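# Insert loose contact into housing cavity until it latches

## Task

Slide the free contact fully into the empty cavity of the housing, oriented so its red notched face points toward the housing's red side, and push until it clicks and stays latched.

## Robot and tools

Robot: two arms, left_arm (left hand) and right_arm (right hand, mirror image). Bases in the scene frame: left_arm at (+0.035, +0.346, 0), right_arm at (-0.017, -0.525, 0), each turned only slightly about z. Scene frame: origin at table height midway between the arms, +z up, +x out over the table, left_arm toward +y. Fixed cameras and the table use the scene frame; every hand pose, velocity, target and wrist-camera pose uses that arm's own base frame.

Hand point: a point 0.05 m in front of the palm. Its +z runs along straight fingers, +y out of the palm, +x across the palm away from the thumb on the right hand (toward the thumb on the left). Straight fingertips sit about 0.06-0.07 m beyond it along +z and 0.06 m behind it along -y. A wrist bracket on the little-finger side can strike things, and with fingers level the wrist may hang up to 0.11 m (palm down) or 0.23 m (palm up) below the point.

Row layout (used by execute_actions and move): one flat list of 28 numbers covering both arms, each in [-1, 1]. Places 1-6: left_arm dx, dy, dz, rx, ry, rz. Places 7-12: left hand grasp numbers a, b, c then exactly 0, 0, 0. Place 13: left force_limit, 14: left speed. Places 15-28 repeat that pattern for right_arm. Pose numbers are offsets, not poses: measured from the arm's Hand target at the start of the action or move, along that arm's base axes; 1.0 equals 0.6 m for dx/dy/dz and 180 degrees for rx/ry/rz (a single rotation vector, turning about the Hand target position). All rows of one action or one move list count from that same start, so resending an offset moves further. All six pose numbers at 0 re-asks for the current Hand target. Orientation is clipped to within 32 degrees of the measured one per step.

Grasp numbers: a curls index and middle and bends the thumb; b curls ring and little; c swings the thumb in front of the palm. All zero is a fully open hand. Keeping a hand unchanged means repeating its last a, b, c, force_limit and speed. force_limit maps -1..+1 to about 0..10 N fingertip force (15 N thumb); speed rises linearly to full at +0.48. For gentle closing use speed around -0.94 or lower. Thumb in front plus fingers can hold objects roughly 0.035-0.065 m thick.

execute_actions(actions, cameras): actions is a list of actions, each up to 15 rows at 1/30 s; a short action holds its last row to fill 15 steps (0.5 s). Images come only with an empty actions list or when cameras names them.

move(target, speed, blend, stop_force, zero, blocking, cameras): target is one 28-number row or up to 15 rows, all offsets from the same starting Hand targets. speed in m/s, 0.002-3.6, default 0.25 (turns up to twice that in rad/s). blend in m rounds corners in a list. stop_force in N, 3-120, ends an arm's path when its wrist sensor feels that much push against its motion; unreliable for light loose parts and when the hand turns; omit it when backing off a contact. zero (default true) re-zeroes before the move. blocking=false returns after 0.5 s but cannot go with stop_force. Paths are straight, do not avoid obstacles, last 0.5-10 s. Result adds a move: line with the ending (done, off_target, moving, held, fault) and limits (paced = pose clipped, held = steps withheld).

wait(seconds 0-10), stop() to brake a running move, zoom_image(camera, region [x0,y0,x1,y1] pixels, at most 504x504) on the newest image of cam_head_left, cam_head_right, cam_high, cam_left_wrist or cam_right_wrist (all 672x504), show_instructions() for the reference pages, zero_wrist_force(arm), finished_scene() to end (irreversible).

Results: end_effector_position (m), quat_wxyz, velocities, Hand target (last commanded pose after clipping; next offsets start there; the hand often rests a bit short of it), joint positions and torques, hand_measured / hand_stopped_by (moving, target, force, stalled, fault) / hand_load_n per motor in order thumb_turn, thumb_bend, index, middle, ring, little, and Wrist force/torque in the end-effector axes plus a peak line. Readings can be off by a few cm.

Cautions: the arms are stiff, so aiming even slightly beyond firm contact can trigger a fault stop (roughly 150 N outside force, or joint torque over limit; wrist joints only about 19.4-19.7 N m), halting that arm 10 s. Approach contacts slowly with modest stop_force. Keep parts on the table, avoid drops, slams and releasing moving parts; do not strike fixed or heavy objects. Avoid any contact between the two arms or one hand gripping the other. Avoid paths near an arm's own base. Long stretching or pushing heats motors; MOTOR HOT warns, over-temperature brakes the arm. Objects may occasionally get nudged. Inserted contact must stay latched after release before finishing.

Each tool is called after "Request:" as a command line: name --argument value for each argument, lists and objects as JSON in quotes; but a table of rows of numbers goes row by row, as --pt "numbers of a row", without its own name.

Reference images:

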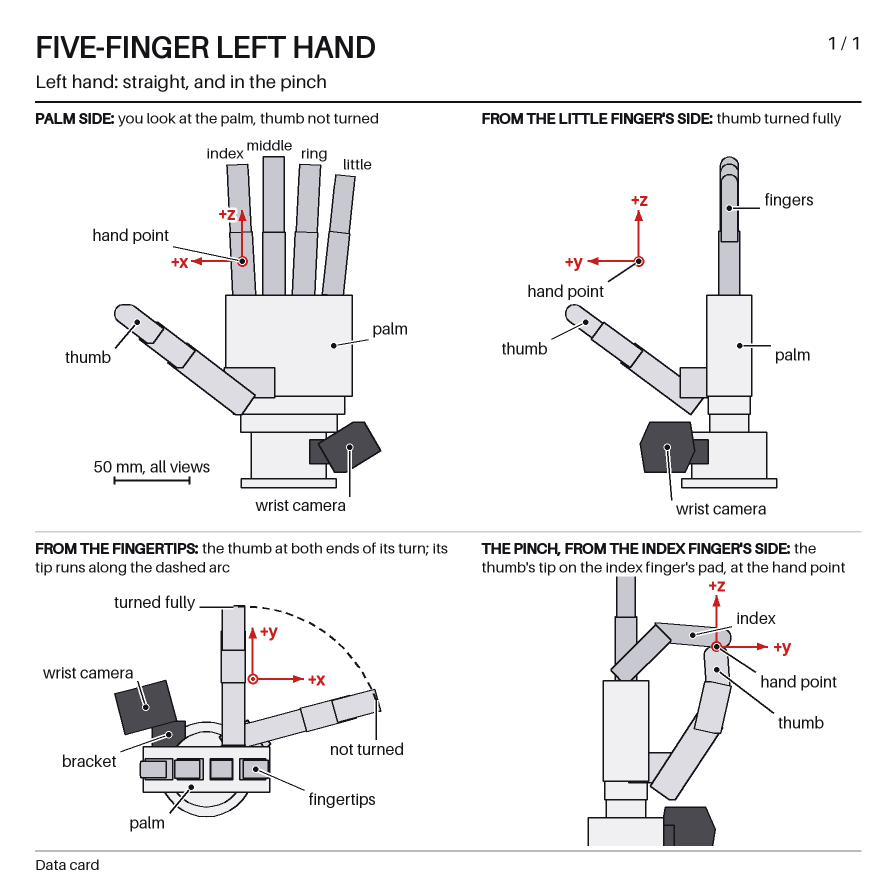

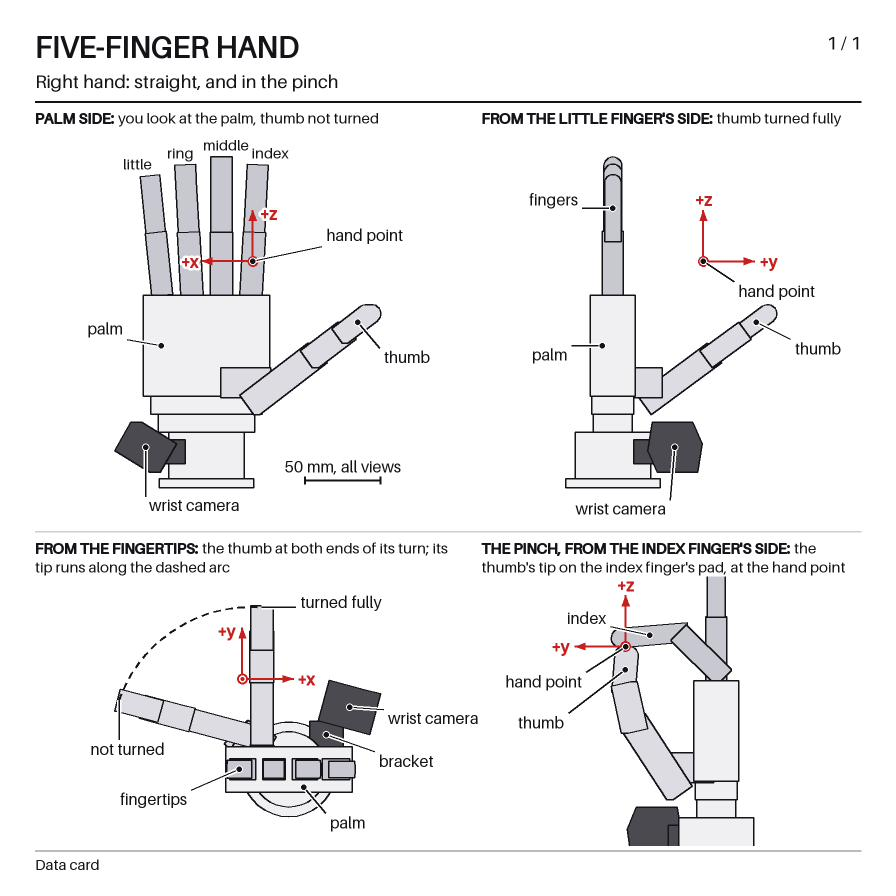

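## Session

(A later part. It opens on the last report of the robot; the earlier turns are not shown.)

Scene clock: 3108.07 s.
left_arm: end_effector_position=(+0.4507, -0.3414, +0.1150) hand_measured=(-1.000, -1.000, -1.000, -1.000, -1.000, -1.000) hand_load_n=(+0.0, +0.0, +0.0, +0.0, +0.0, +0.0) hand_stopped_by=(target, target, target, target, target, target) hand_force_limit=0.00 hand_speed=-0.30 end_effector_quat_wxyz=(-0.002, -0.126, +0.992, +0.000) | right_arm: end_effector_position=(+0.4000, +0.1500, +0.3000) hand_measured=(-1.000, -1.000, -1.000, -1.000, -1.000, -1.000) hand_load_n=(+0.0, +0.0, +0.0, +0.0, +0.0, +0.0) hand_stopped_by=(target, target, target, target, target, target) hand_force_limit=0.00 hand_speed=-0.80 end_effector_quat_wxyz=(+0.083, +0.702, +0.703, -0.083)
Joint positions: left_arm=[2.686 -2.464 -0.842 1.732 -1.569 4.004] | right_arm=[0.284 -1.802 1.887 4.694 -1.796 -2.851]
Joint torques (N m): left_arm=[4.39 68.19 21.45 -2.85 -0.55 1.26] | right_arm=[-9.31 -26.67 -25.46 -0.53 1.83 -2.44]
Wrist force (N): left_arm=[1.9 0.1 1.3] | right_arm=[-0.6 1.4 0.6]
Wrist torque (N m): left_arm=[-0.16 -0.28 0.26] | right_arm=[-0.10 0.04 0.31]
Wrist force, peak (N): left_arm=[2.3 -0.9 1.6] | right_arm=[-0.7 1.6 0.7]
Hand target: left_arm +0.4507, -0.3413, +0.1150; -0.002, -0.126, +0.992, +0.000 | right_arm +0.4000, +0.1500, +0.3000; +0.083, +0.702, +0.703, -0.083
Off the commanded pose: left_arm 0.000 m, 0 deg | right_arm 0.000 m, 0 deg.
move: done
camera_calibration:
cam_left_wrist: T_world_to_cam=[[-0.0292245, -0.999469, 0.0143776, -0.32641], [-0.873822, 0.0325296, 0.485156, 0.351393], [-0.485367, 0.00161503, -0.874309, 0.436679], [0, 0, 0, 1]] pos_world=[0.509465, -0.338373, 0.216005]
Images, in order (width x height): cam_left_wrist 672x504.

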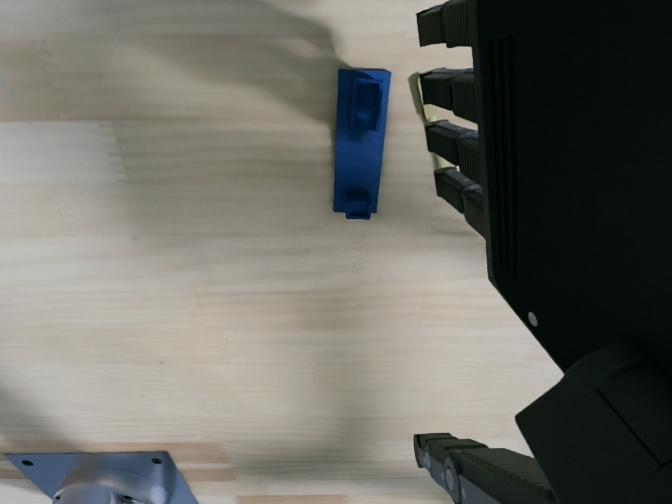

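Request:
execute_actions --actions '[]' --cameras '["cam_left_wrist"]'

Scene clock: 3149.47 s.
left_arm: end_effector_position=(+0.4507, -0.3413, +0.1150) hand_measured=(-1.000, -1.000, -1.000, -1.000, -1.000, -1.000) hand_load_n=(+0.0, +0.0, +0.0, +0.0, +0.0, +0.0) hand_stopped_by=(target, target, target, target, target, target) hand_force_limit=0.00 hand_speed=-0.30 end_effector_quat_wxyz=(-0.002, -0.126, +0.992, +0.000) | right_arm: end_effector_position=(+0.4000, +0.1500, +0.3000) hand_measured=(-1.000, -1.000, -1.000, -1.000, -1.000, -1.000) hand_load_n=(+0.0, +0.0, +0.0, +0.0, +0.0, +0.0) hand_stopped_by=(target, target, target, target, target, target) hand_force_limit=0.00 hand_speed=-0.80 end_effector_quat_wxyz=(+0.083, +0.702, +0.703, -0.083)
Joint positions: left_arm=[2.686 -2.464 -0.842 1.732 -1.569 4.003] | right_arm=[0.284 -1.802 1.887 4.694 -1.796 -2.851]
Joint velocities: within noise
Joint torques (N m): left_arm=[8.17 71.81 32.41 -6.7 -1.86 -1.63] | right_arm=[-9.43 -27.07 -24.53 -0.61 1.71 -2.4]
Wrist force (N): left_arm=[1.6 0.0 1.4] | right_arm=[-0.8 1.3 0.5]
Wrist torque (N m): left_arm=[-0.18 -0.25 0.24] | right_arm=[-0.13 0.06 0.29]
Wrist force, peak (N): left_arm=[2.1 -0.1 1.4] | right_arm=[-0.8 1.5 0.9]
Hand target: left_arm +0.4507, -0.3413, +0.1150; -0.002, -0.126, +0.992, +0.000 | right_arm +0.4000, +0.1500, +0.3000; +0.083, +0.702, +0.703, -0.083
Off the commanded pose: left_arm 0.000 m, 0 deg | right_arm 0.000 m, 0 deg.
camera_calibration:
cam_left_wrist: T_world_to_cam=[[-0.0291872, -0.999472, 0.0142428, -0.326303], [-0.873823, 0.0324316, 0.485161, 0.351307], [-0.485367, 0.00171483, -0.874309, 0.4368], [0, 0, 0, 1]] pos_world=[0.509465, -0.338273, 0.216105]
Images, in order (width x height): cam_left_wrist 672x504.

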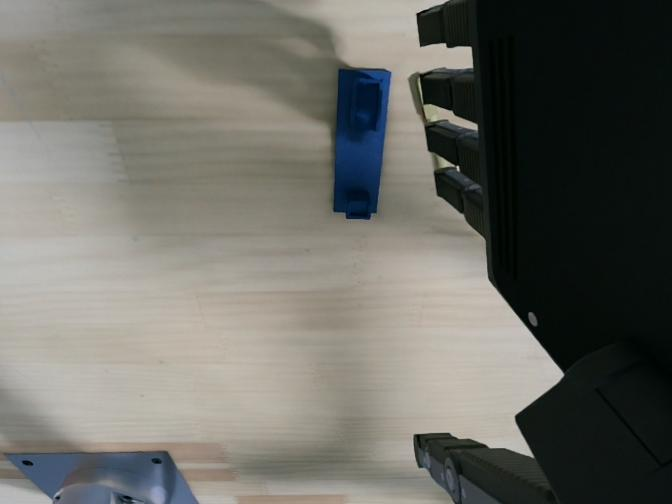

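Request:
move --pt "0.0633 0.0168 0 0 0 0 0.1 1 0 0 0 0 0 -0.3 0 0 0 0 0 0 0 0 0 0 0 0 0 -0.8" --speed 0.1 --cameras '["cam_left_wrist"]'

Scene clock: 3273.30 s.
left_arm: end_effector_position=(+0.4887, -0.3312, +0.1150) hand_measured=(-1.000, -1.000, -1.000, -0.550, +0.914, +0.990) hand_load_n=(+0.0, -0.5, +0.0, +0.0, +0.0, +0.0) hand_stopped_by=(target, target, target, target, target, target) hand_force_limit=0.00 hand_speed=-0.30 end_effector_quat_wxyz=(-0.002, -0.126, +0.992, +0.000) | right_arm: end_effector_position=(+0.4000, +0.1500, +0.3000) hand_measured=(-1.000, -1.000, -1.000, -1.000, -1.000, -1.000) hand_load_n=(+0.0, +0.0, +0.0, +0.0, +0.0, +0.0) hand_stopped_by=(target, target, target, target, target, target) hand_force_limit=0.00 hand_speed=-0.80 end_effector_quat_wxyz=(+0.083, +0.702, +0.703, -0.083)
Joint positions: left_arm=[2.726 -2.548 -0.685 1.658 -1.569 4.043] | right_arm=[0.284 -1.802 1.887 4.694 -1.796 -2.851]
Joint torques (N m): left_arm=[-7.86 66.34 34.2 -1.05 -1.38 -0.78] | right_arm=[-9.66 -26.74 -24.92 -0.55 1.78 -2.28]
Wrist force (N): left_arm=[1.8 -0.2 1.4] | right_arm=[-0.5 1.3 0.7]
Wrist torque (N m): left_arm=[-0.20 -0.28 0.18] | right_arm=[-0.12 0.02 0.32]
Wrist force, peak (N): left_arm=[2.7 -0.2 1.3] | right_arm=[-0.7 1.5 0.8]
Hand target: left_arm +0.4887, -0.3313, +0.1150; -0.002, -0.126, +0.992, +0.000 | right_arm +0.4000, +0.1500, +0.3000; +0.083, +0.702, +0.703, -0.083
Off the commanded pose: left_arm 0.000 m, 0 deg | right_arm 0.000 m, 0 deg.
move: done
camera_calibration:
cam_left_wrist: T_world_to_cam=[[-0.0291854, -0.999473, 0.0142418, -0.315103], [-0.873824, 0.0324295, 0.485161, 0.384097], [-0.485367, 0.00171483, -0.874309, 0.455178], [0, 0, 0, 1]] pos_world=[0.547365, -0.328173, 0.216105]
Images, in order (width x height): cam_left_wrist 672x504.

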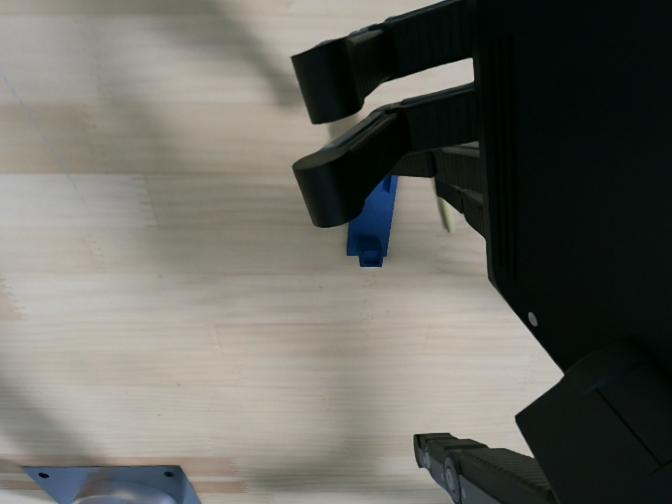

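Request:
zoom_image --camera "cam_left_wrist" --region '[330, 120, 500, 290]'

Request:
wait --seconds 0.1 --cameras '["cam_head_left", "cam_high"]'

Scaled by 2.965.

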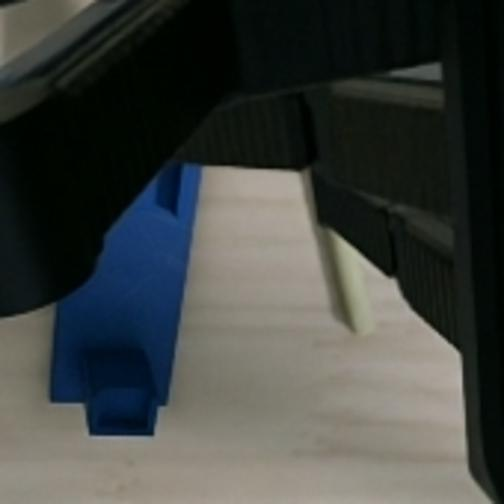

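Scene clock: 3289.13 s.
left_arm: end_effector_position=(+0.4887, -0.3313, +0.1150) hand_measured=(-1.000, -1.000, -1.000, -0.550, +0.914, +0.990) hand_load_n=(+0.0, +0.0, +0.0, +0.0, +0.0, +0.0) hand_stopped_by=(target, target, target, target, target, target) hand_force_limit=0.00 hand_speed=-0.30 end_effector_quat_wxyz=(-0.002, -0.126, +0.992, +0.000) | right_arm: end_effector_position=(+0.4000, +0.1500, +0.3000) hand_measured=(-1.000, -1.000, -1.000, -1.000, -1.000, -1.000) hand_load_n=(+0.0, +0.0, +0.0, +0.0, +0.0, +0.0) hand_stopped_by=(target, target, target, target, target, target) hand_force_limit=0.00 hand_speed=-0.80 end_effector_quat_wxyz=(+0.083, +0.702, +0.703, -0.083)
Joint positions: left_arm=[2.726 -2.548 -0.685 1.658 -1.569 4.043] | right_arm=[0.284 -1.802 1.887 4.694 -1.796 -2.851]
Joint torques (N m): left_arm=[-7.71 60.02 34.09 -1.19 1.12 1.69] | right_arm=[-8.87 -26.39 -24.84 -0.63 1.76 -2.24]
Wrist force (N): left_arm=[1.7 0.0 1.3] | right_arm=[-1.0 1.1 0.6]
Wrist torque (N m): left_arm=[-0.16 -0.27 0.16] | right_arm=[-0.16 0.09 0.28]
Wrist force, peak (N): left_arm=[2.1 -0.1 1.2] | right_arm=[-0.8 1.5 0.6]
Hand target: left_arm +0.4887, -0.3313, +0.1150; -0.002, -0.126, +0.992, +0.000 | right_arm +0.4000, +0.1500, +0.3000; +0.083, +0.702, +0.703, -0.083
Off the commanded pose: left_arm 0.000 m, 0 deg | right_arm 0.000 m, 0 deg.
wait: 0.10 s; at rest from the start
Images, in order (width x height): cam_head_left 672x504, cam_high 672x504.

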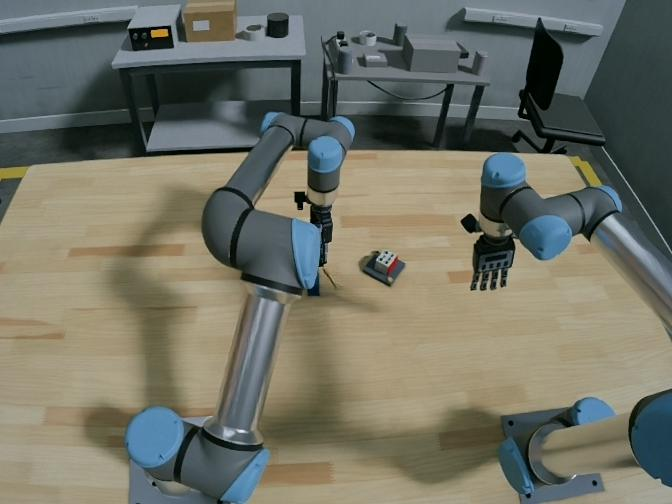

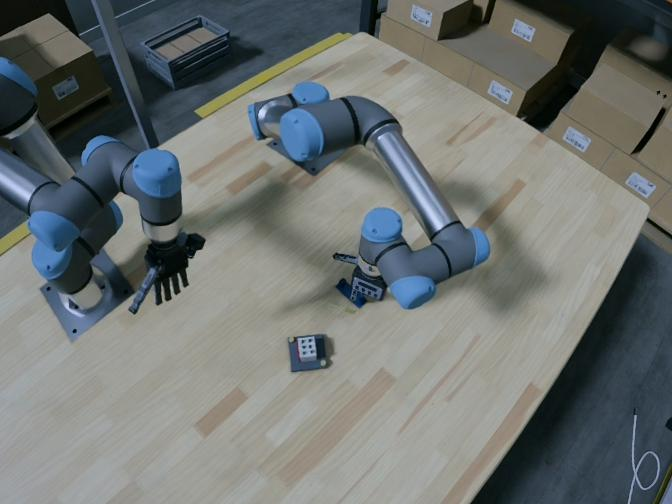

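Request:
zoom_image --camera "cam_high" --region '[280, 240, 420, 345]'

Request:
zoom_image --camera "cam_head_left" --region '[270, 220, 390, 310]'

Scaled by 3.600.

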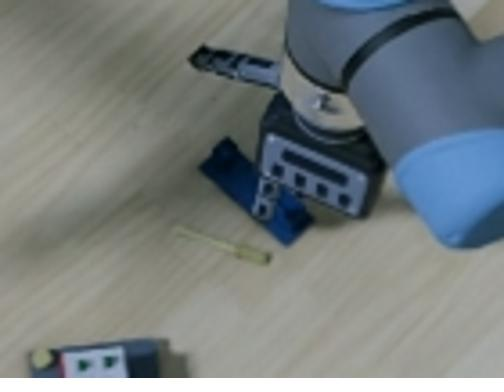

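Scaled by 4.200.

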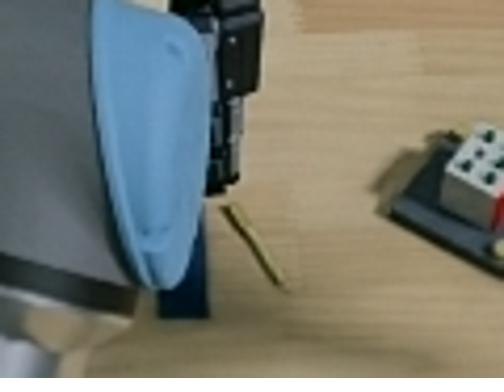

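Request:
move --pt "-0.0387 -0.01 -0.025 0 0 0 0 -1 0 0 0 0 0 -0.3 0 0 0 0 0 0 0 0 0 0 0 0 0 -0.8" --speed 0.1 --cameras '["cam_left_wrist", "cam_high"]'

Scene clock: 3347.10 s.
left_arm: end_effector_position=(+0.4655, -0.3373, +0.1000) hand_measured=(-1.000, -0.700, -0.800, -1.000, -1.000, -1.000) hand_load_n=(+0.0, +0.0, +0.0, +0.5, +0.0, +0.0) hand_stopped_by=(target, target, target, target, target, target) hand_force_limit=0.00 hand_speed=-0.30 end_effector_quat_wxyz=(-0.002, -0.126, +0.992, +0.000) | right_arm: end_effector_position=(+0.4000, +0.1500, +0.3000) hand_measured=(-1.000, -1.000, -1.000, -1.000, -1.000, -1.000) hand_load_n=(+0.0, +0.0, +0.0, +0.0, +0.0, +0.0) hand_stopped_by=(target, target, target, target, target, target) hand_force_limit=0.00 hand_speed=-0.80 end_effector_quat_wxyz=(+0.083, +0.702, +0.703, -0.083)
Joint positions: left_arm=[2.702 -2.501 -0.811 1.738 -1.569 4.02] | right_arm=[0.284 -1.802 1.887 4.694 -1.796 -2.851]
Joint torques (N m): left_arm=[7.99 58.4 18.12 -5.84 1.84 1.66] | right_arm=[-9.07 -26.32 -25.06 -0.46 1.86 -2.24]
Wrist force (N): left_arm=[1.6 0.0 1.4] | right_arm=[-0.8 1.3 0.7]
Wrist torque (N m): left_arm=[-0.18 -0.25 0.25] | right_arm=[-0.12 0.07 0.29]
Wrist force, peak (N): left_arm=[2.3 -0.2 1.3] | right_arm=[-1.1 1.4 0.5]
Hand target: left_arm +0.4654, -0.3373, +0.1000; -0.002, -0.126, +0.992, +0.000 | right_arm +0.4000, +0.1500, +0.3000; +0.083, +0.702, +0.703, -0.083
Off the commanded pose: left_arm 0.000 m, 0 deg | right_arm 0.000 m, 0 deg.
move: done
camera_calibration:
cam_left_wrist: T_world_to_cam=[[-0.0291854, -0.999473, 0.0142418, -0.321663], [-0.873824, 0.0324295, 0.485161, 0.3713], [-0.485367, 0.00171483, -0.874309, 0.430813], [0, 0, 0, 1]] pos_world=[0.524165, -0.334273, 0.201105]
Images, in order (width x height): cam_high 672x504, cam_left_wrist 672x504.

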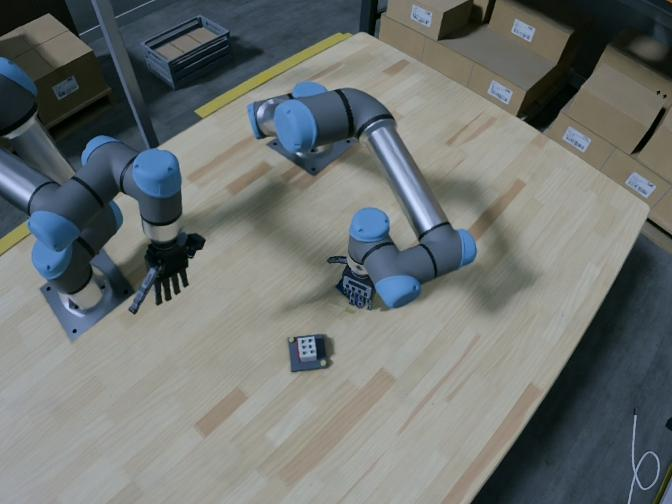

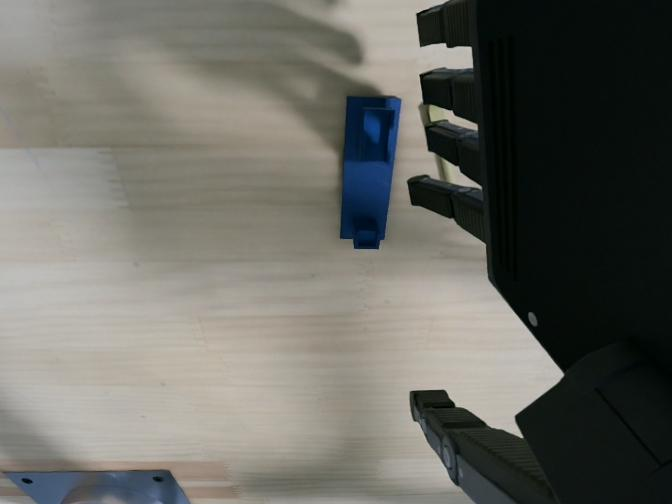

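Request:
zoom_image --camera "cam_left_wrist" --region '[390, 60, 500, 220]'

Request:
zoom_image --camera "cam_high" --region '[310, 250, 390, 325]'

Scaled by 3.150.

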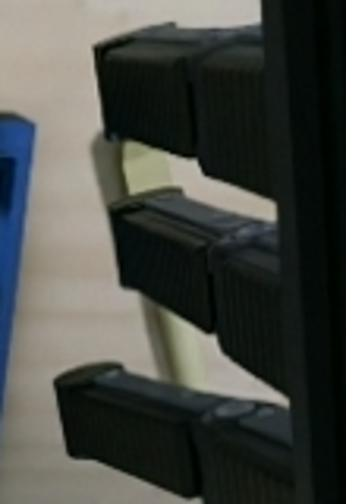

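Scaled by 6.300.

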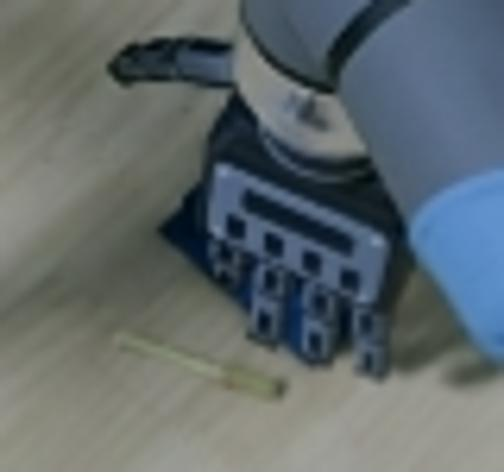

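Request:
move --pt "0 0.0083 0 0 0 0 0 -1 0 0 0 0 0 -0.3 0 0 0 0 0 0 0 0 0 0 0 0 0 -0.8" --pt "0 0.0083 -0.0492 0 0 0 0 -1 0 0 0 0 0 -0.3 0 0 0 0 0 0 0 0 0 0 0 0 0 -0.8" --speed 0.03 --stop_force 5 --cameras '["cam_left_wrist", "cam_high"]'

Scene clock: 3415.90 s.
left_arm: end_effector_position=(+0.4654, -0.3323, +0.0710) hand_measured=(-1.000, -0.700, -0.800, -1.000, -1.000, -1.000) hand_load_n=(+0.0, +0.0, +0.0, +0.0, +0.0, +0.0) hand_stopped_by=(target, target, target, target, target, target) hand_force_limit=0.00 hand_speed=-0.30 end_effector_quat_wxyz=(-0.002, -0.126, +0.992, +0.000) | right_arm: end_effector_position=(+0.4000, +0.1500, +0.3000) hand_measured=(-1.000, -1.000, -1.000, -1.000, -1.000, -1.000) hand_load_n=(+0.0, +0.0, +0.0, +0.0, +0.0, +0.0) hand_stopped_by=(target, target, target, target, target, target) hand_force_limit=0.00 hand_speed=-0.80 end_effector_quat_wxyz=(+0.083, +0.702, +0.703, -0.083)
Joint positions: left_arm=[2.709 -2.511 -0.869 1.806 -1.569 4.027] | right_arm=[0.284 -1.802 1.887 4.694 -1.796 -2.851]
Joint torques (N m): left_arm=[-7.65 71.4 32.75 -6.37 -1.02 -1.48] | right_arm=[-9.19 -26.96 -25.03 -0.68 1.78 -2.32]
Wrist force (N): left_arm=[1.5 -0.1 -1.0] | right_arm=[-0.8 1.2 0.8]
Wrist torque (N m): left_arm=[-0.03 -0.31 0.25] | right_arm=[-0.15 0.06 0.29]
Wrist force, peak (N): left_arm=[0.8 -0.8 -14.7] | right_arm=[-0.7 1.5 0.7]
Hand target: left_arm +0.4654, -0.3323, +0.0710; -0.002, -0.126, +0.992, +0.000 | right_arm +0.4000, +0.1500, +0.3000; +0.083, +0.702, +0.703, -0.083
Off the commanded pose: left_arm 0.000 m, 0 deg | right_arm 0.000 m, 0 deg.
move: contact (left_arm); path passed 1 of 2 targets
camera_calibration:
cam_left_wrist: T_world_to_cam=[[-0.0291856, -0.999472, 0.0142453, -0.316252], [-0.873781, 0.0324313, 0.485237, 0.385221], [-0.485443, 0.00171466, -0.874267, 0.405395], [0, 0, 0, 1]] pos_world=[0.524165, -0.329273, 0.172005]
Images, in order (width x height): cam_high 672x504, cam_left_wrist 672x504.

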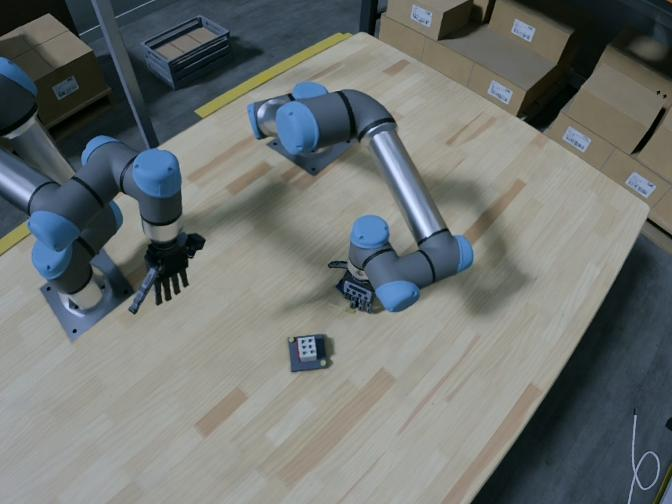

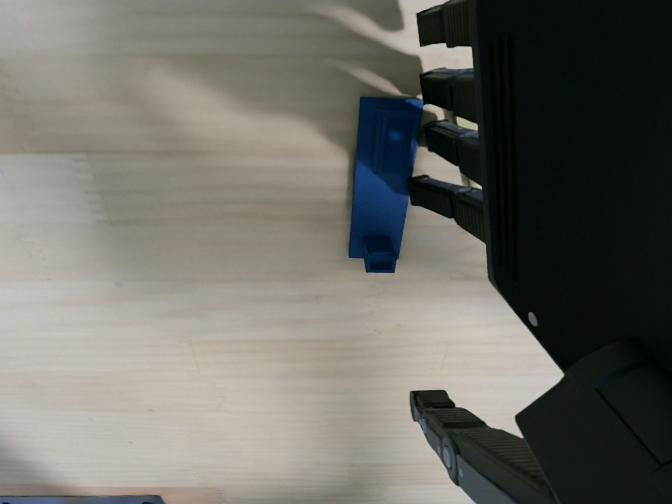

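Request:
zoom_image --camera "cam_left_wrist" --region '[390, 60, 500, 220]'

Request:
zoom_image --camera "cam_high" --region '[310, 250, 390, 325]'

Scaled by 3.150.

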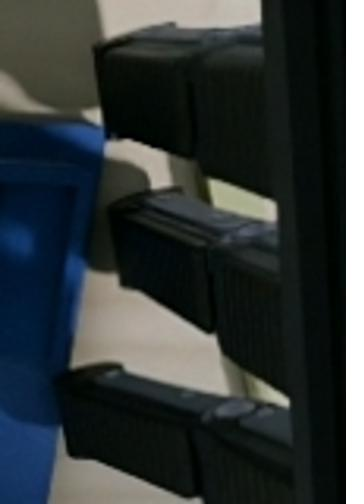

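Scaled by 6.300.

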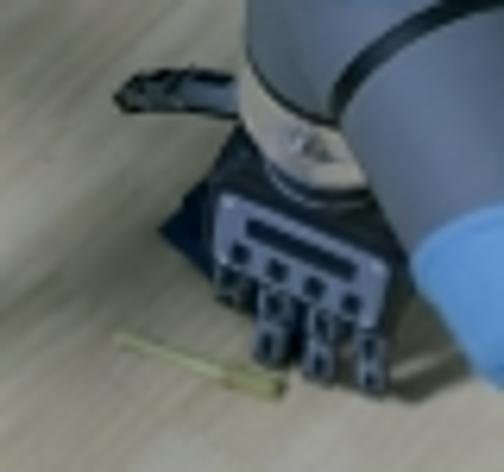

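Request:
move --pt "0 0 0.0018 0 0 0 0 -1 0 0 0 0 0 -0.3 0 0 0 0 0 0 0 0 0 0 0 0 0 -0.8" --pt "0.0092 -0.027 0.0018 0 0 0 0 -1 0 0 0 0 0 -0.3 0 0 0 0 0 0 0 0 0 0 0 0 0 -0.8" --pt "0.011 -0.0502 0.0018 0 0 0 0 -1 0 0 0 0 0 -0.3 0 0 0 0 0 0 0 0 0 0 0 0 0 -0.8" --pt "0.005 -0.0728 0.0018 0 0 0 0 -1 0 0 0 0 0 -0.3 0 0 0 0 0 0 0 0 0 0 0 0 0 -0.8" --speed 0.03 --stop_force 8 --cameras '["cam_left_wrist", "cam_high"]'

Request:
zoom_image --camera "cam_high" --region '[310, 250, 390, 325]'

Request:
zoom_image --camera "cam_left_wrist" --region '[390, 30, 500, 250]'

Scene clock: 3477.63 s.
left_arm: end_effector_position=(+0.4684, -0.3760, +0.0721) hand_measured=(-1.000, -0.700, -0.800, -1.000, -1.000, -1.000) hand_load_n=(+0.0, +0.0, +0.0, +0.0, +0.0, +0.0) hand_stopped_by=(target, target, target, target, target, target) hand_force_limit=0.00 hand_speed=-0.30 end_effector_quat_wxyz=(-0.002, -0.126, +0.992, +0.000) | right_arm: end_effector_position=(+0.4000, +0.1500, +0.3000) hand_measured=(-1.000, -1.000, -1.000, -1.000, -1.000, -1.000) hand_load_n=(+0.0, +0.0, +0.0, +0.0, +0.0, +0.0) hand_stopped_by=(target, target, target, target, target, target) hand_force_limit=0.00 hand_speed=-0.80 end_effector_quat_wxyz=(+0.083, +0.702, +0.703, -0.083)
Joint positions: left_arm=[2.65 -2.609 -0.677 1.712 -1.569 3.968] | right_arm=[0.284 -1.802 1.887 4.694 -1.796 -2.851]
Joint torques (N m): left_arm=[7.77 76.36 17.24 -1.18 -0.1 1.64] | right_arm=[-8.87 -26.97 -24.98 -0.57 1.86 -2.4]
Wrist force (N): left_arm=[1.8 0.1 1.2] | right_arm=[-0.7 1.2 0.7]
Wrist torque (N m): left_arm=[-0.15 -0.30 0.26] | right_arm=[-0.15 0.05 0.29]
Wrist force, peak (N): left_arm=[1.9 0.4 1.6] | right_arm=[-0.7 1.5 0.8]
Hand target: left_arm +0.4684, -0.3760, +0.0721; -0.002, -0.126, +0.992, +0.000 | right_arm +0.4000, +0.1500, +0.3000; +0.083, +0.702, +0.703, -0.083
Off the commanded pose: left_arm 0.000 m, 0 deg | right_arm 0.000 m, 0 deg.
move: done
camera_calibration:
cam_left_wrist: T_world_to_cam=[[-0.0291856, -0.999472, 0.0142453, -0.359857], [-0.873781, 0.0324313, 0.485237, 0.388726], [-0.485443, 0.00171466, -0.874267, 0.407888], [0, 0, 0, 1]] pos_world=[0.527165, -0.372973, 0.173105]
Images, in order (width x height): cam_high 672x504, cam_left_wrist 672x504.

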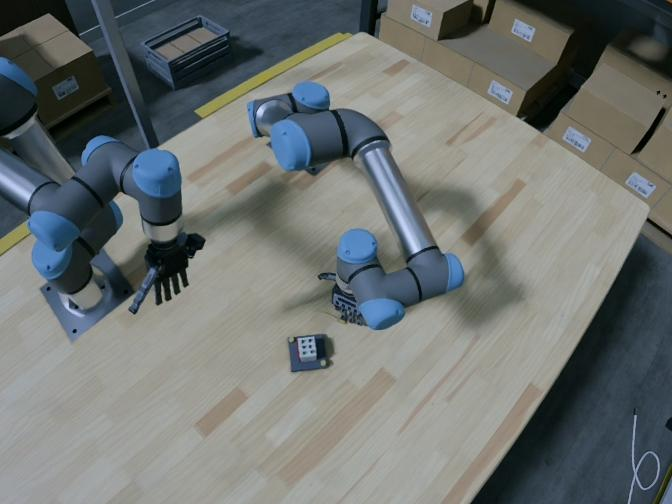

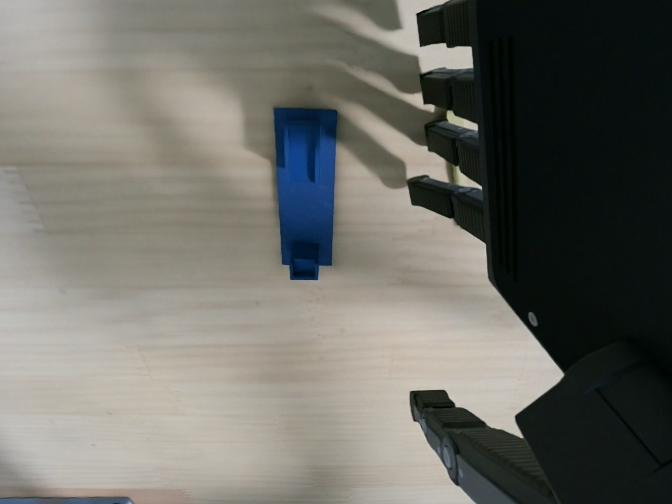

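Scaled by 6.300.

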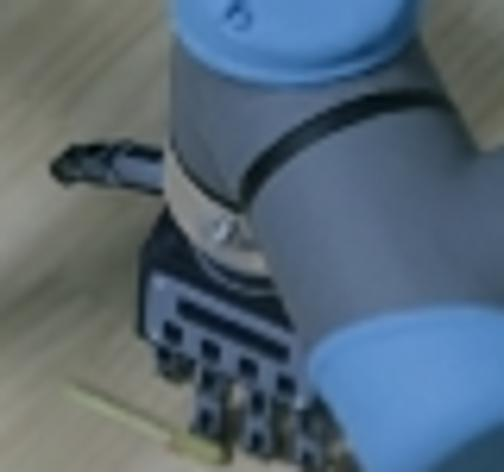

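Scaled by 2.291.

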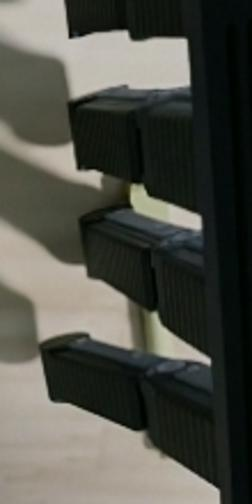

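Request:
move --pt "0.0105 0.0095 0 0 0 0 0.125 -1 0 0 0 0 0 -0.3 0 0 0 0 0 0 0 0 0 0 0 0 0 -0.8" --pt "0.0105 0.0028 0 0 0 0 0.125 -1 0 0 0 0 0 -0.3 0 0 0 0 0 0 0 0 0 0 0 0 0 -0.8" --pt "0.0127 -0.0093 0 0 0 0 0.125 -1 0 0 0 0 0 -0.3 0 0 0 0 0 0 0 0 0 0 0 0 0 -0.8" --pt "0.0095 -0.021 0 0 0 0 0.125 -1 0 0 0 0 0 -0.3 0 0 0 0 0 0 0 0 0 0 0 0 0 -0.8" --pt "0.0037 -0.0288 0 0 0 0 0.125 -1 0 0 0 0 0 -0.3 0 0 0 0 0 0 0 0 0 0 0 0 0 -0.8" --speed 0.02 --stop_force 8 --cameras '["cam_left_wrist", "cam_high"]'

Request:
zoom_image --camera "cam_high" --region '[310, 260, 390, 335]'

Request:
zoom_image --camera "cam_left_wrist" --region '[390, 30, 500, 250]'

Scene clock: 3589.47 s.
left_arm: end_effector_position=(+0.4706, -0.3932, +0.0720) hand_measured=(-1.000, -0.606, -0.550, -1.000, -1.000, -1.000) hand_load_n=(+0.0, +0.0, +0.5, +0.0, +0.0, +0.0) hand_stopped_by=(target, target, target, target, target, target) hand_force_limit=0.00 hand_speed=-0.30 end_effector_quat_wxyz=(-0.002, -0.126, +0.992, +0.000) | right_arm: end_effector_position=(+0.4000, +0.1500, +0.3000) hand_measured=(-1.000, -1.000, -1.000, -1.000, -1.000, -1.000) hand_load_n=(+0.0, +0.0, +0.0, +0.0, +0.0, +0.0) hand_stopped_by=(target, target, target, target, target, target) hand_force_limit=0.00 hand_speed=-0.80 end_effector_quat_wxyz=(+0.083, +0.702, +0.703, -0.083)
Joint positions: left_arm=[2.629 -2.662 -0.574 1.662 -1.569 3.946] | right_arm=[0.284 -1.802 1.887 4.694 -1.796 -2.851]
Joint torques (N m): left_arm=[8.51 76.83 17.64 -3.29 1.3 1.63] | right_arm=[-8.56 -26.03 -25.27 -0.5 1.74 -2.3]
Wrist force (N): left_arm=[1.7 -0.1 1.2] | right_arm=[-0.7 1.4 0.8]
Wrist torque (N m): left_arm=[-0.18 -0.26 0.26] | right_arm=[-0.13 0.05 0.30]
Wrist force, peak (N): left_arm=[2.1 0.2 1.3] | right_arm=[-0.8 1.5 0.7]
Hand target: left_arm +0.4707, -0.3932, +0.0721; -0.002, -0.126, +0.992, +0.000 | right_arm +0.4000, +0.1500, +0.3000; +0.083, +0.702, +0.703, -0.083
Off the commanded pose: left_arm 0.000 m, 0 deg | right_arm 0.000 m, 0 deg.
move: done
camera_calibration:
cam_left_wrist: T_world_to_cam=[[-0.0292325, -0.999472, 0.014157, -0.376943], [-0.873779, 0.0324294, 0.48524, 0.391204], [-0.485443, 0.00181465, -0.874266, 0.409025], [0, 0, 0, 1]] pos_world=[0.529365, -0.390173, 0.173105]
Images, in order (width x height): cam_high 672x504, cam_left_wrist 672x504.

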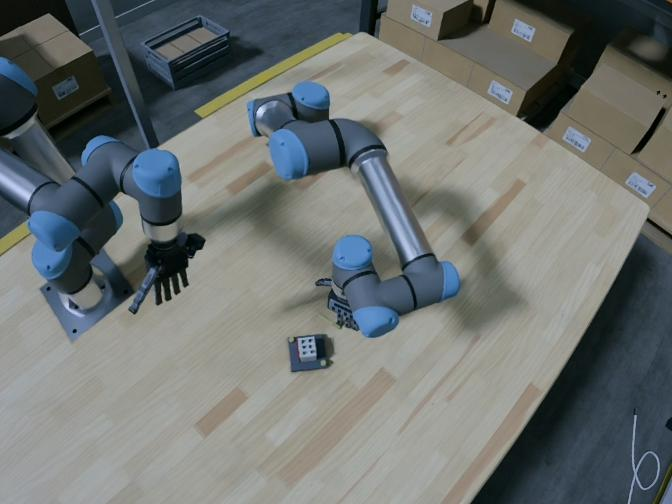

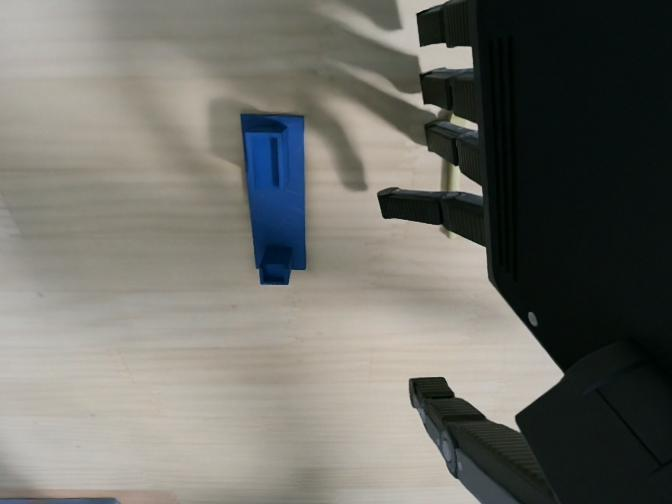

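Scaled by 6.300.

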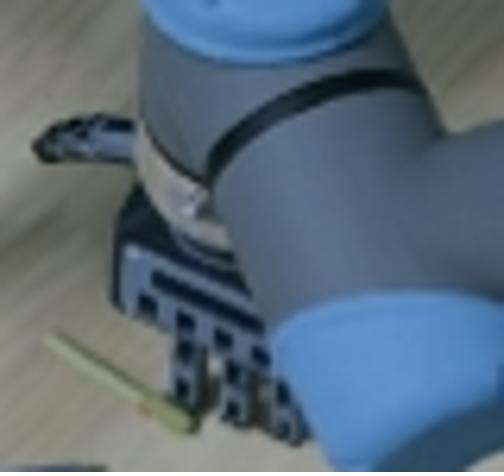

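Scaled by 2.291.

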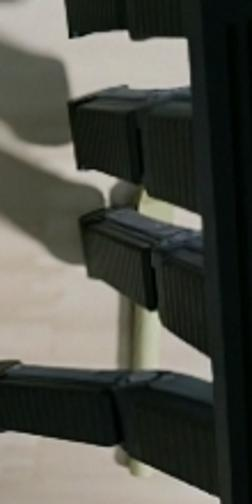

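Request:
move --pt "0 0.005 0.0967 0 0 0 0.1 1 0 0 0 0 0 -0.3 0 0 0 0 0 0 0 0 0 0 0 0 0 -0.8" --pt "-0.1007 -0.2185 0.0967 0 0 0.696 0.1 1 0 0 0 0 0 -0.3 0 0 0 0 0 0 0 0 0 0 0 0 0 -0.8" --speed 0.3 --blend 0.02 --cameras '["cam_left_wrist", "cam_high"]'

Request:
zoom_image --camera "cam_high" --region '[290, 260, 390, 350]'

Scene clock: 3769.53 s.
left_arm: end_effector_position=(+0.4102, -0.5244, +0.1301) hand_measured=(-1.000, -1.000, -1.000, -0.550, +0.914, +0.990) hand_load_n=(-0.5, +0.0, +0.0, +0.0, +0.0, +0.0) hand_stopped_by=(target, target, target, target, target, target) hand_force_limit=0.00 hand_speed=-0.30 end_effector_quat_wxyz=(+0.001, +0.939, -0.344, +0.002) end_effector_velocity=(+0.001, +0.000, +0.000) end_effector_angular_velocity=(+0.001, +0.001, +0.009) | right_arm: end_effector_position=(+0.4000, +0.1500, +0.3000) hand_measured=(-1.000, -1.000, -1.000, -1.000, -1.000, -1.000) hand_load_n=(+0.0, +0.0, +0.0, +0.0, +0.0, +0.0) hand_stopped_by=(target, target, target, target, target, target) hand_force_limit=0.00 hand_speed=-0.80 end_effector_quat_wxyz=(+0.083, +0.702, +0.703, -0.083)
Joint positions: left_arm=[2.534 -2.431 -0.862 1.726 -1.57 1.666] | right_arm=[0.284 -1.802 1.887 4.694 -1.796 -2.851]
Joint velocities: left_arm=[0.001 0 0.001 -0.002 0 -0.008] | right_arm=[within noise]
Joint torques (N m): left_arm=[8.04 55.95 33.89 -6.6 -0.85 -1.53] | right_arm=[-8.64 -26.32 -25.8 -0.51 1.76 -2.3]
Wrist force (N): left_arm=[1.6 0.0 1.4] | right_arm=[-0.7 1.2 0.6]
Wrist torque (N m): left_arm=[-0.17 -0.25 0.25] | right_arm=[-0.13 0.05 0.30]
Wrist force, peak (N): left_arm=[2.0 -0.2 3.5] | right_arm=[-0.8 1.6 0.9]
Hand target: left_arm +0.4102, -0.5243, +0.1301; +0.001, +0.939, -0.344, +0.002 | right_arm +0.4000, +0.1500, +0.3000; +0.083, +0.702, +0.703, -0.083
Off the commanded pose: left_arm 0.000 m, 0 deg | right_arm 0.000 m, 0 deg.
move: done
camera_calibration:
cam_left_wrist: T_world_to_cam=[[0.832962, 0.553145, 0.0143284, -0.0502293], [0.477878, -0.732191, 0.485313, -0.640915], [0.27894, -0.3974, -0.874223, -0.0921495], [0, 0, 0, 1]] pos_world=[0.373823, -0.478109, 0.231205]
Images, in order (width x height): cam_high 672x504, cam_left_wrist 672x504.

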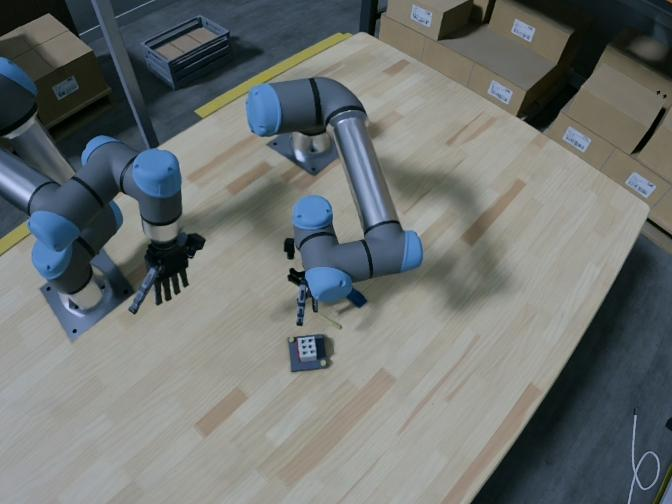

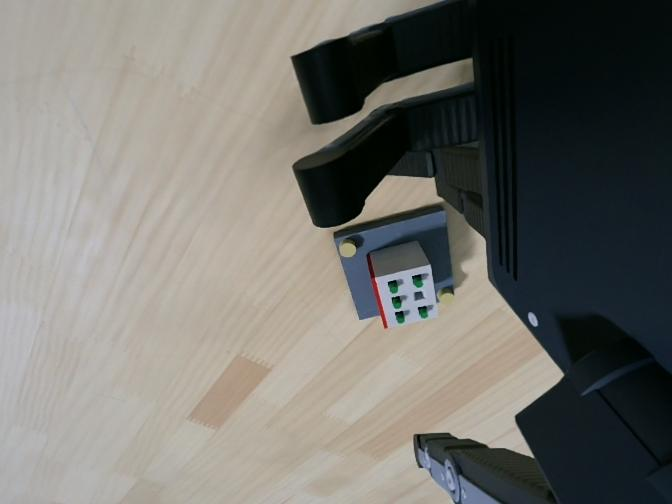

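Scaled by 5.040.

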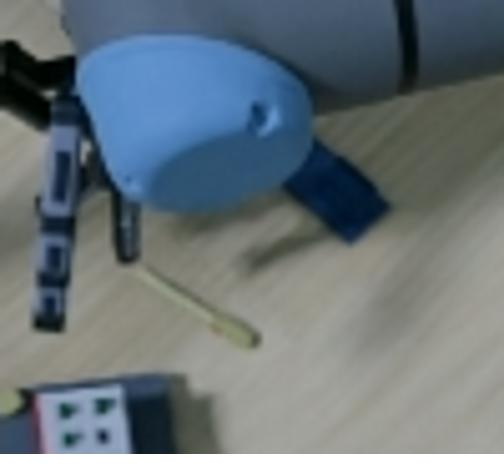

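Request:
zoom_image --camera "cam_high" --region '[315, 308, 347, 332]'

Scaled by 15.750.

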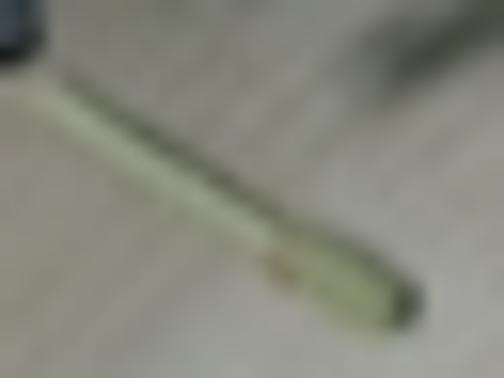

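Request:
move --pt "0.066 0.249 0.05 0 0 0 0.1 1 0 0 0 0 0 -0.3 0 0 0 0 0 0 0 0 0 0 0 0 0 -0.8" --speed 0.3 --cameras '["cam_left_wrist"]'

Request:
zoom_image --camera "cam_left_wrist" --region '[260, 180, 440, 315]'

Scene clock: 3818.20 s.
left_arm: end_effector_position=(+0.4498, -0.3751, +0.1601) hand_measured=(-1.000, -1.000, -1.000, -0.550, +0.914, +0.990) hand_load_n=(+0.0, +0.0, +0.0, +0.0, +0.0, +0.0) hand_stopped_by=(target, target, target, target, target, target) hand_force_limit=0.00 hand_speed=-0.30 end_effector_quat_wxyz=(+0.001, +0.939, -0.344, +0.002) | right_arm: end_effector_position=(+0.4000, +0.1500, +0.3000) hand_measured=(-1.000, -1.000, -1.000, -1.000, -1.000, -1.000) hand_load_n=(+0.0, +0.0, -0.5, -0.5, +0.0, +0.0) hand_stopped_by=(target, target, target, target, target, target) hand_force_limit=0.00 hand_speed=-0.80 end_effector_quat_wxyz=(+0.083, +0.702, +0.703, -0.083)
Joint positions: left_arm=[2.797 -2.227 -1.143 1.803 -1.569 1.928] | right_arm=[0.284 -1.802 1.887 4.694 -1.796 -2.851]
Joint torques (N m): left_arm=[6.65 59.38 24.85 -7.03 -0.21 1.62] | right_arm=[-8.3 -25.22 -25.5 -0.67 1.84 -2.34]
Wrist force (N): left_arm=[1.8 -0.1 1.3] | right_arm=[-0.5 1.4 0.8]
Wrist torque (N m): left_arm=[-0.19 -0.29 0.16] | right_arm=[-0.12 0.02 0.32]
Wrist force, peak (N): left_arm=[0.4 -4.1 0.8] | right_arm=[-0.9 1.4 0.7]
Hand target: left_arm +0.4498, -0.3749, +0.1601; +0.001, +0.939, -0.344, +0.002 | right_arm +0.4000, +0.1500, +0.3000; +0.083, +0.702, +0.703, -0.083
Off the commanded pose: left_arm 0.000 m, 0 deg | right_arm 0.000 m, 0 deg.
move: done
camera_calibration:
cam_left_wrist: T_world_to_cam=[[0.832699, 0.553545, 0.0141593, -0.165944], [0.478282, -0.731896, 0.485361, -0.565117], [0.279032, -0.397388, -0.874199, -0.0177651], [0, 0, 0, 1]] pos_world=[0.413423, -0.328809, 0.261105]
Images, in order (width x height): cam_left_wrist 672x504.

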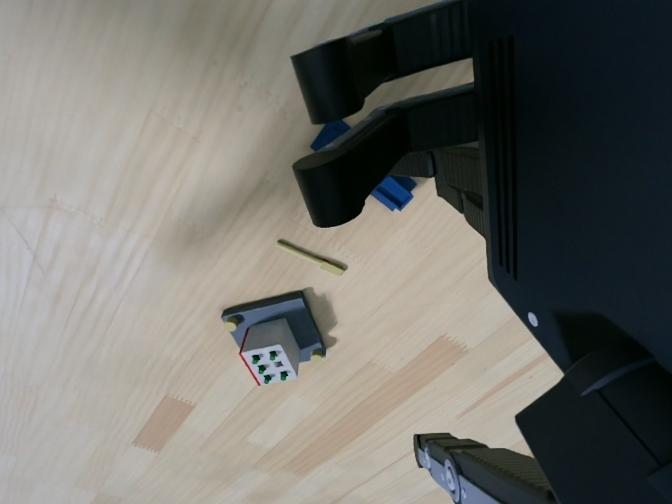

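Scaled by 2.800.

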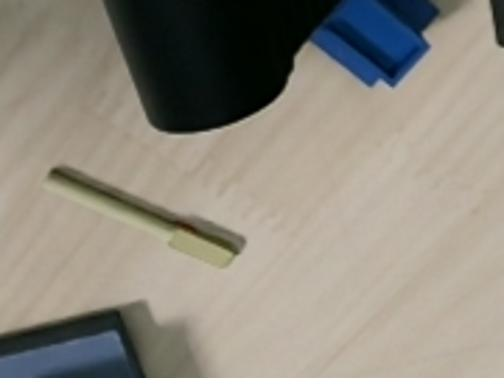

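Request:
zoom_image --camera "cam_left_wrist" --region '[270, 230, 355, 285]'

Request:
zoom_image --camera "cam_left_wrist" --region '[310, 250, 350, 280]'

Scaled by 5.929.

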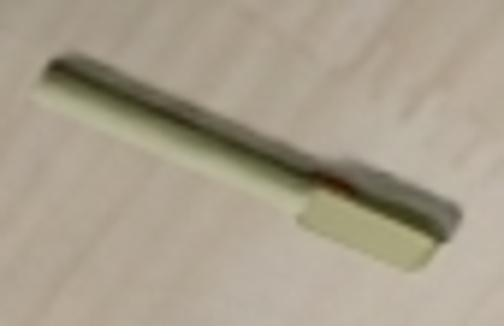

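Scaled by 12.600.

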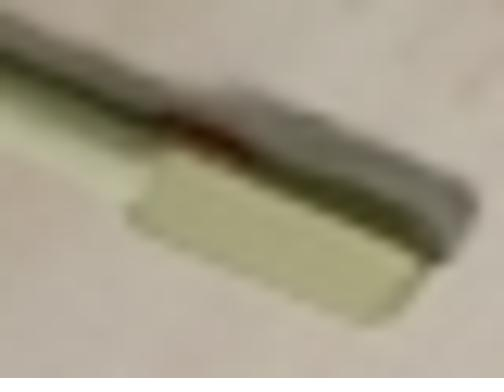

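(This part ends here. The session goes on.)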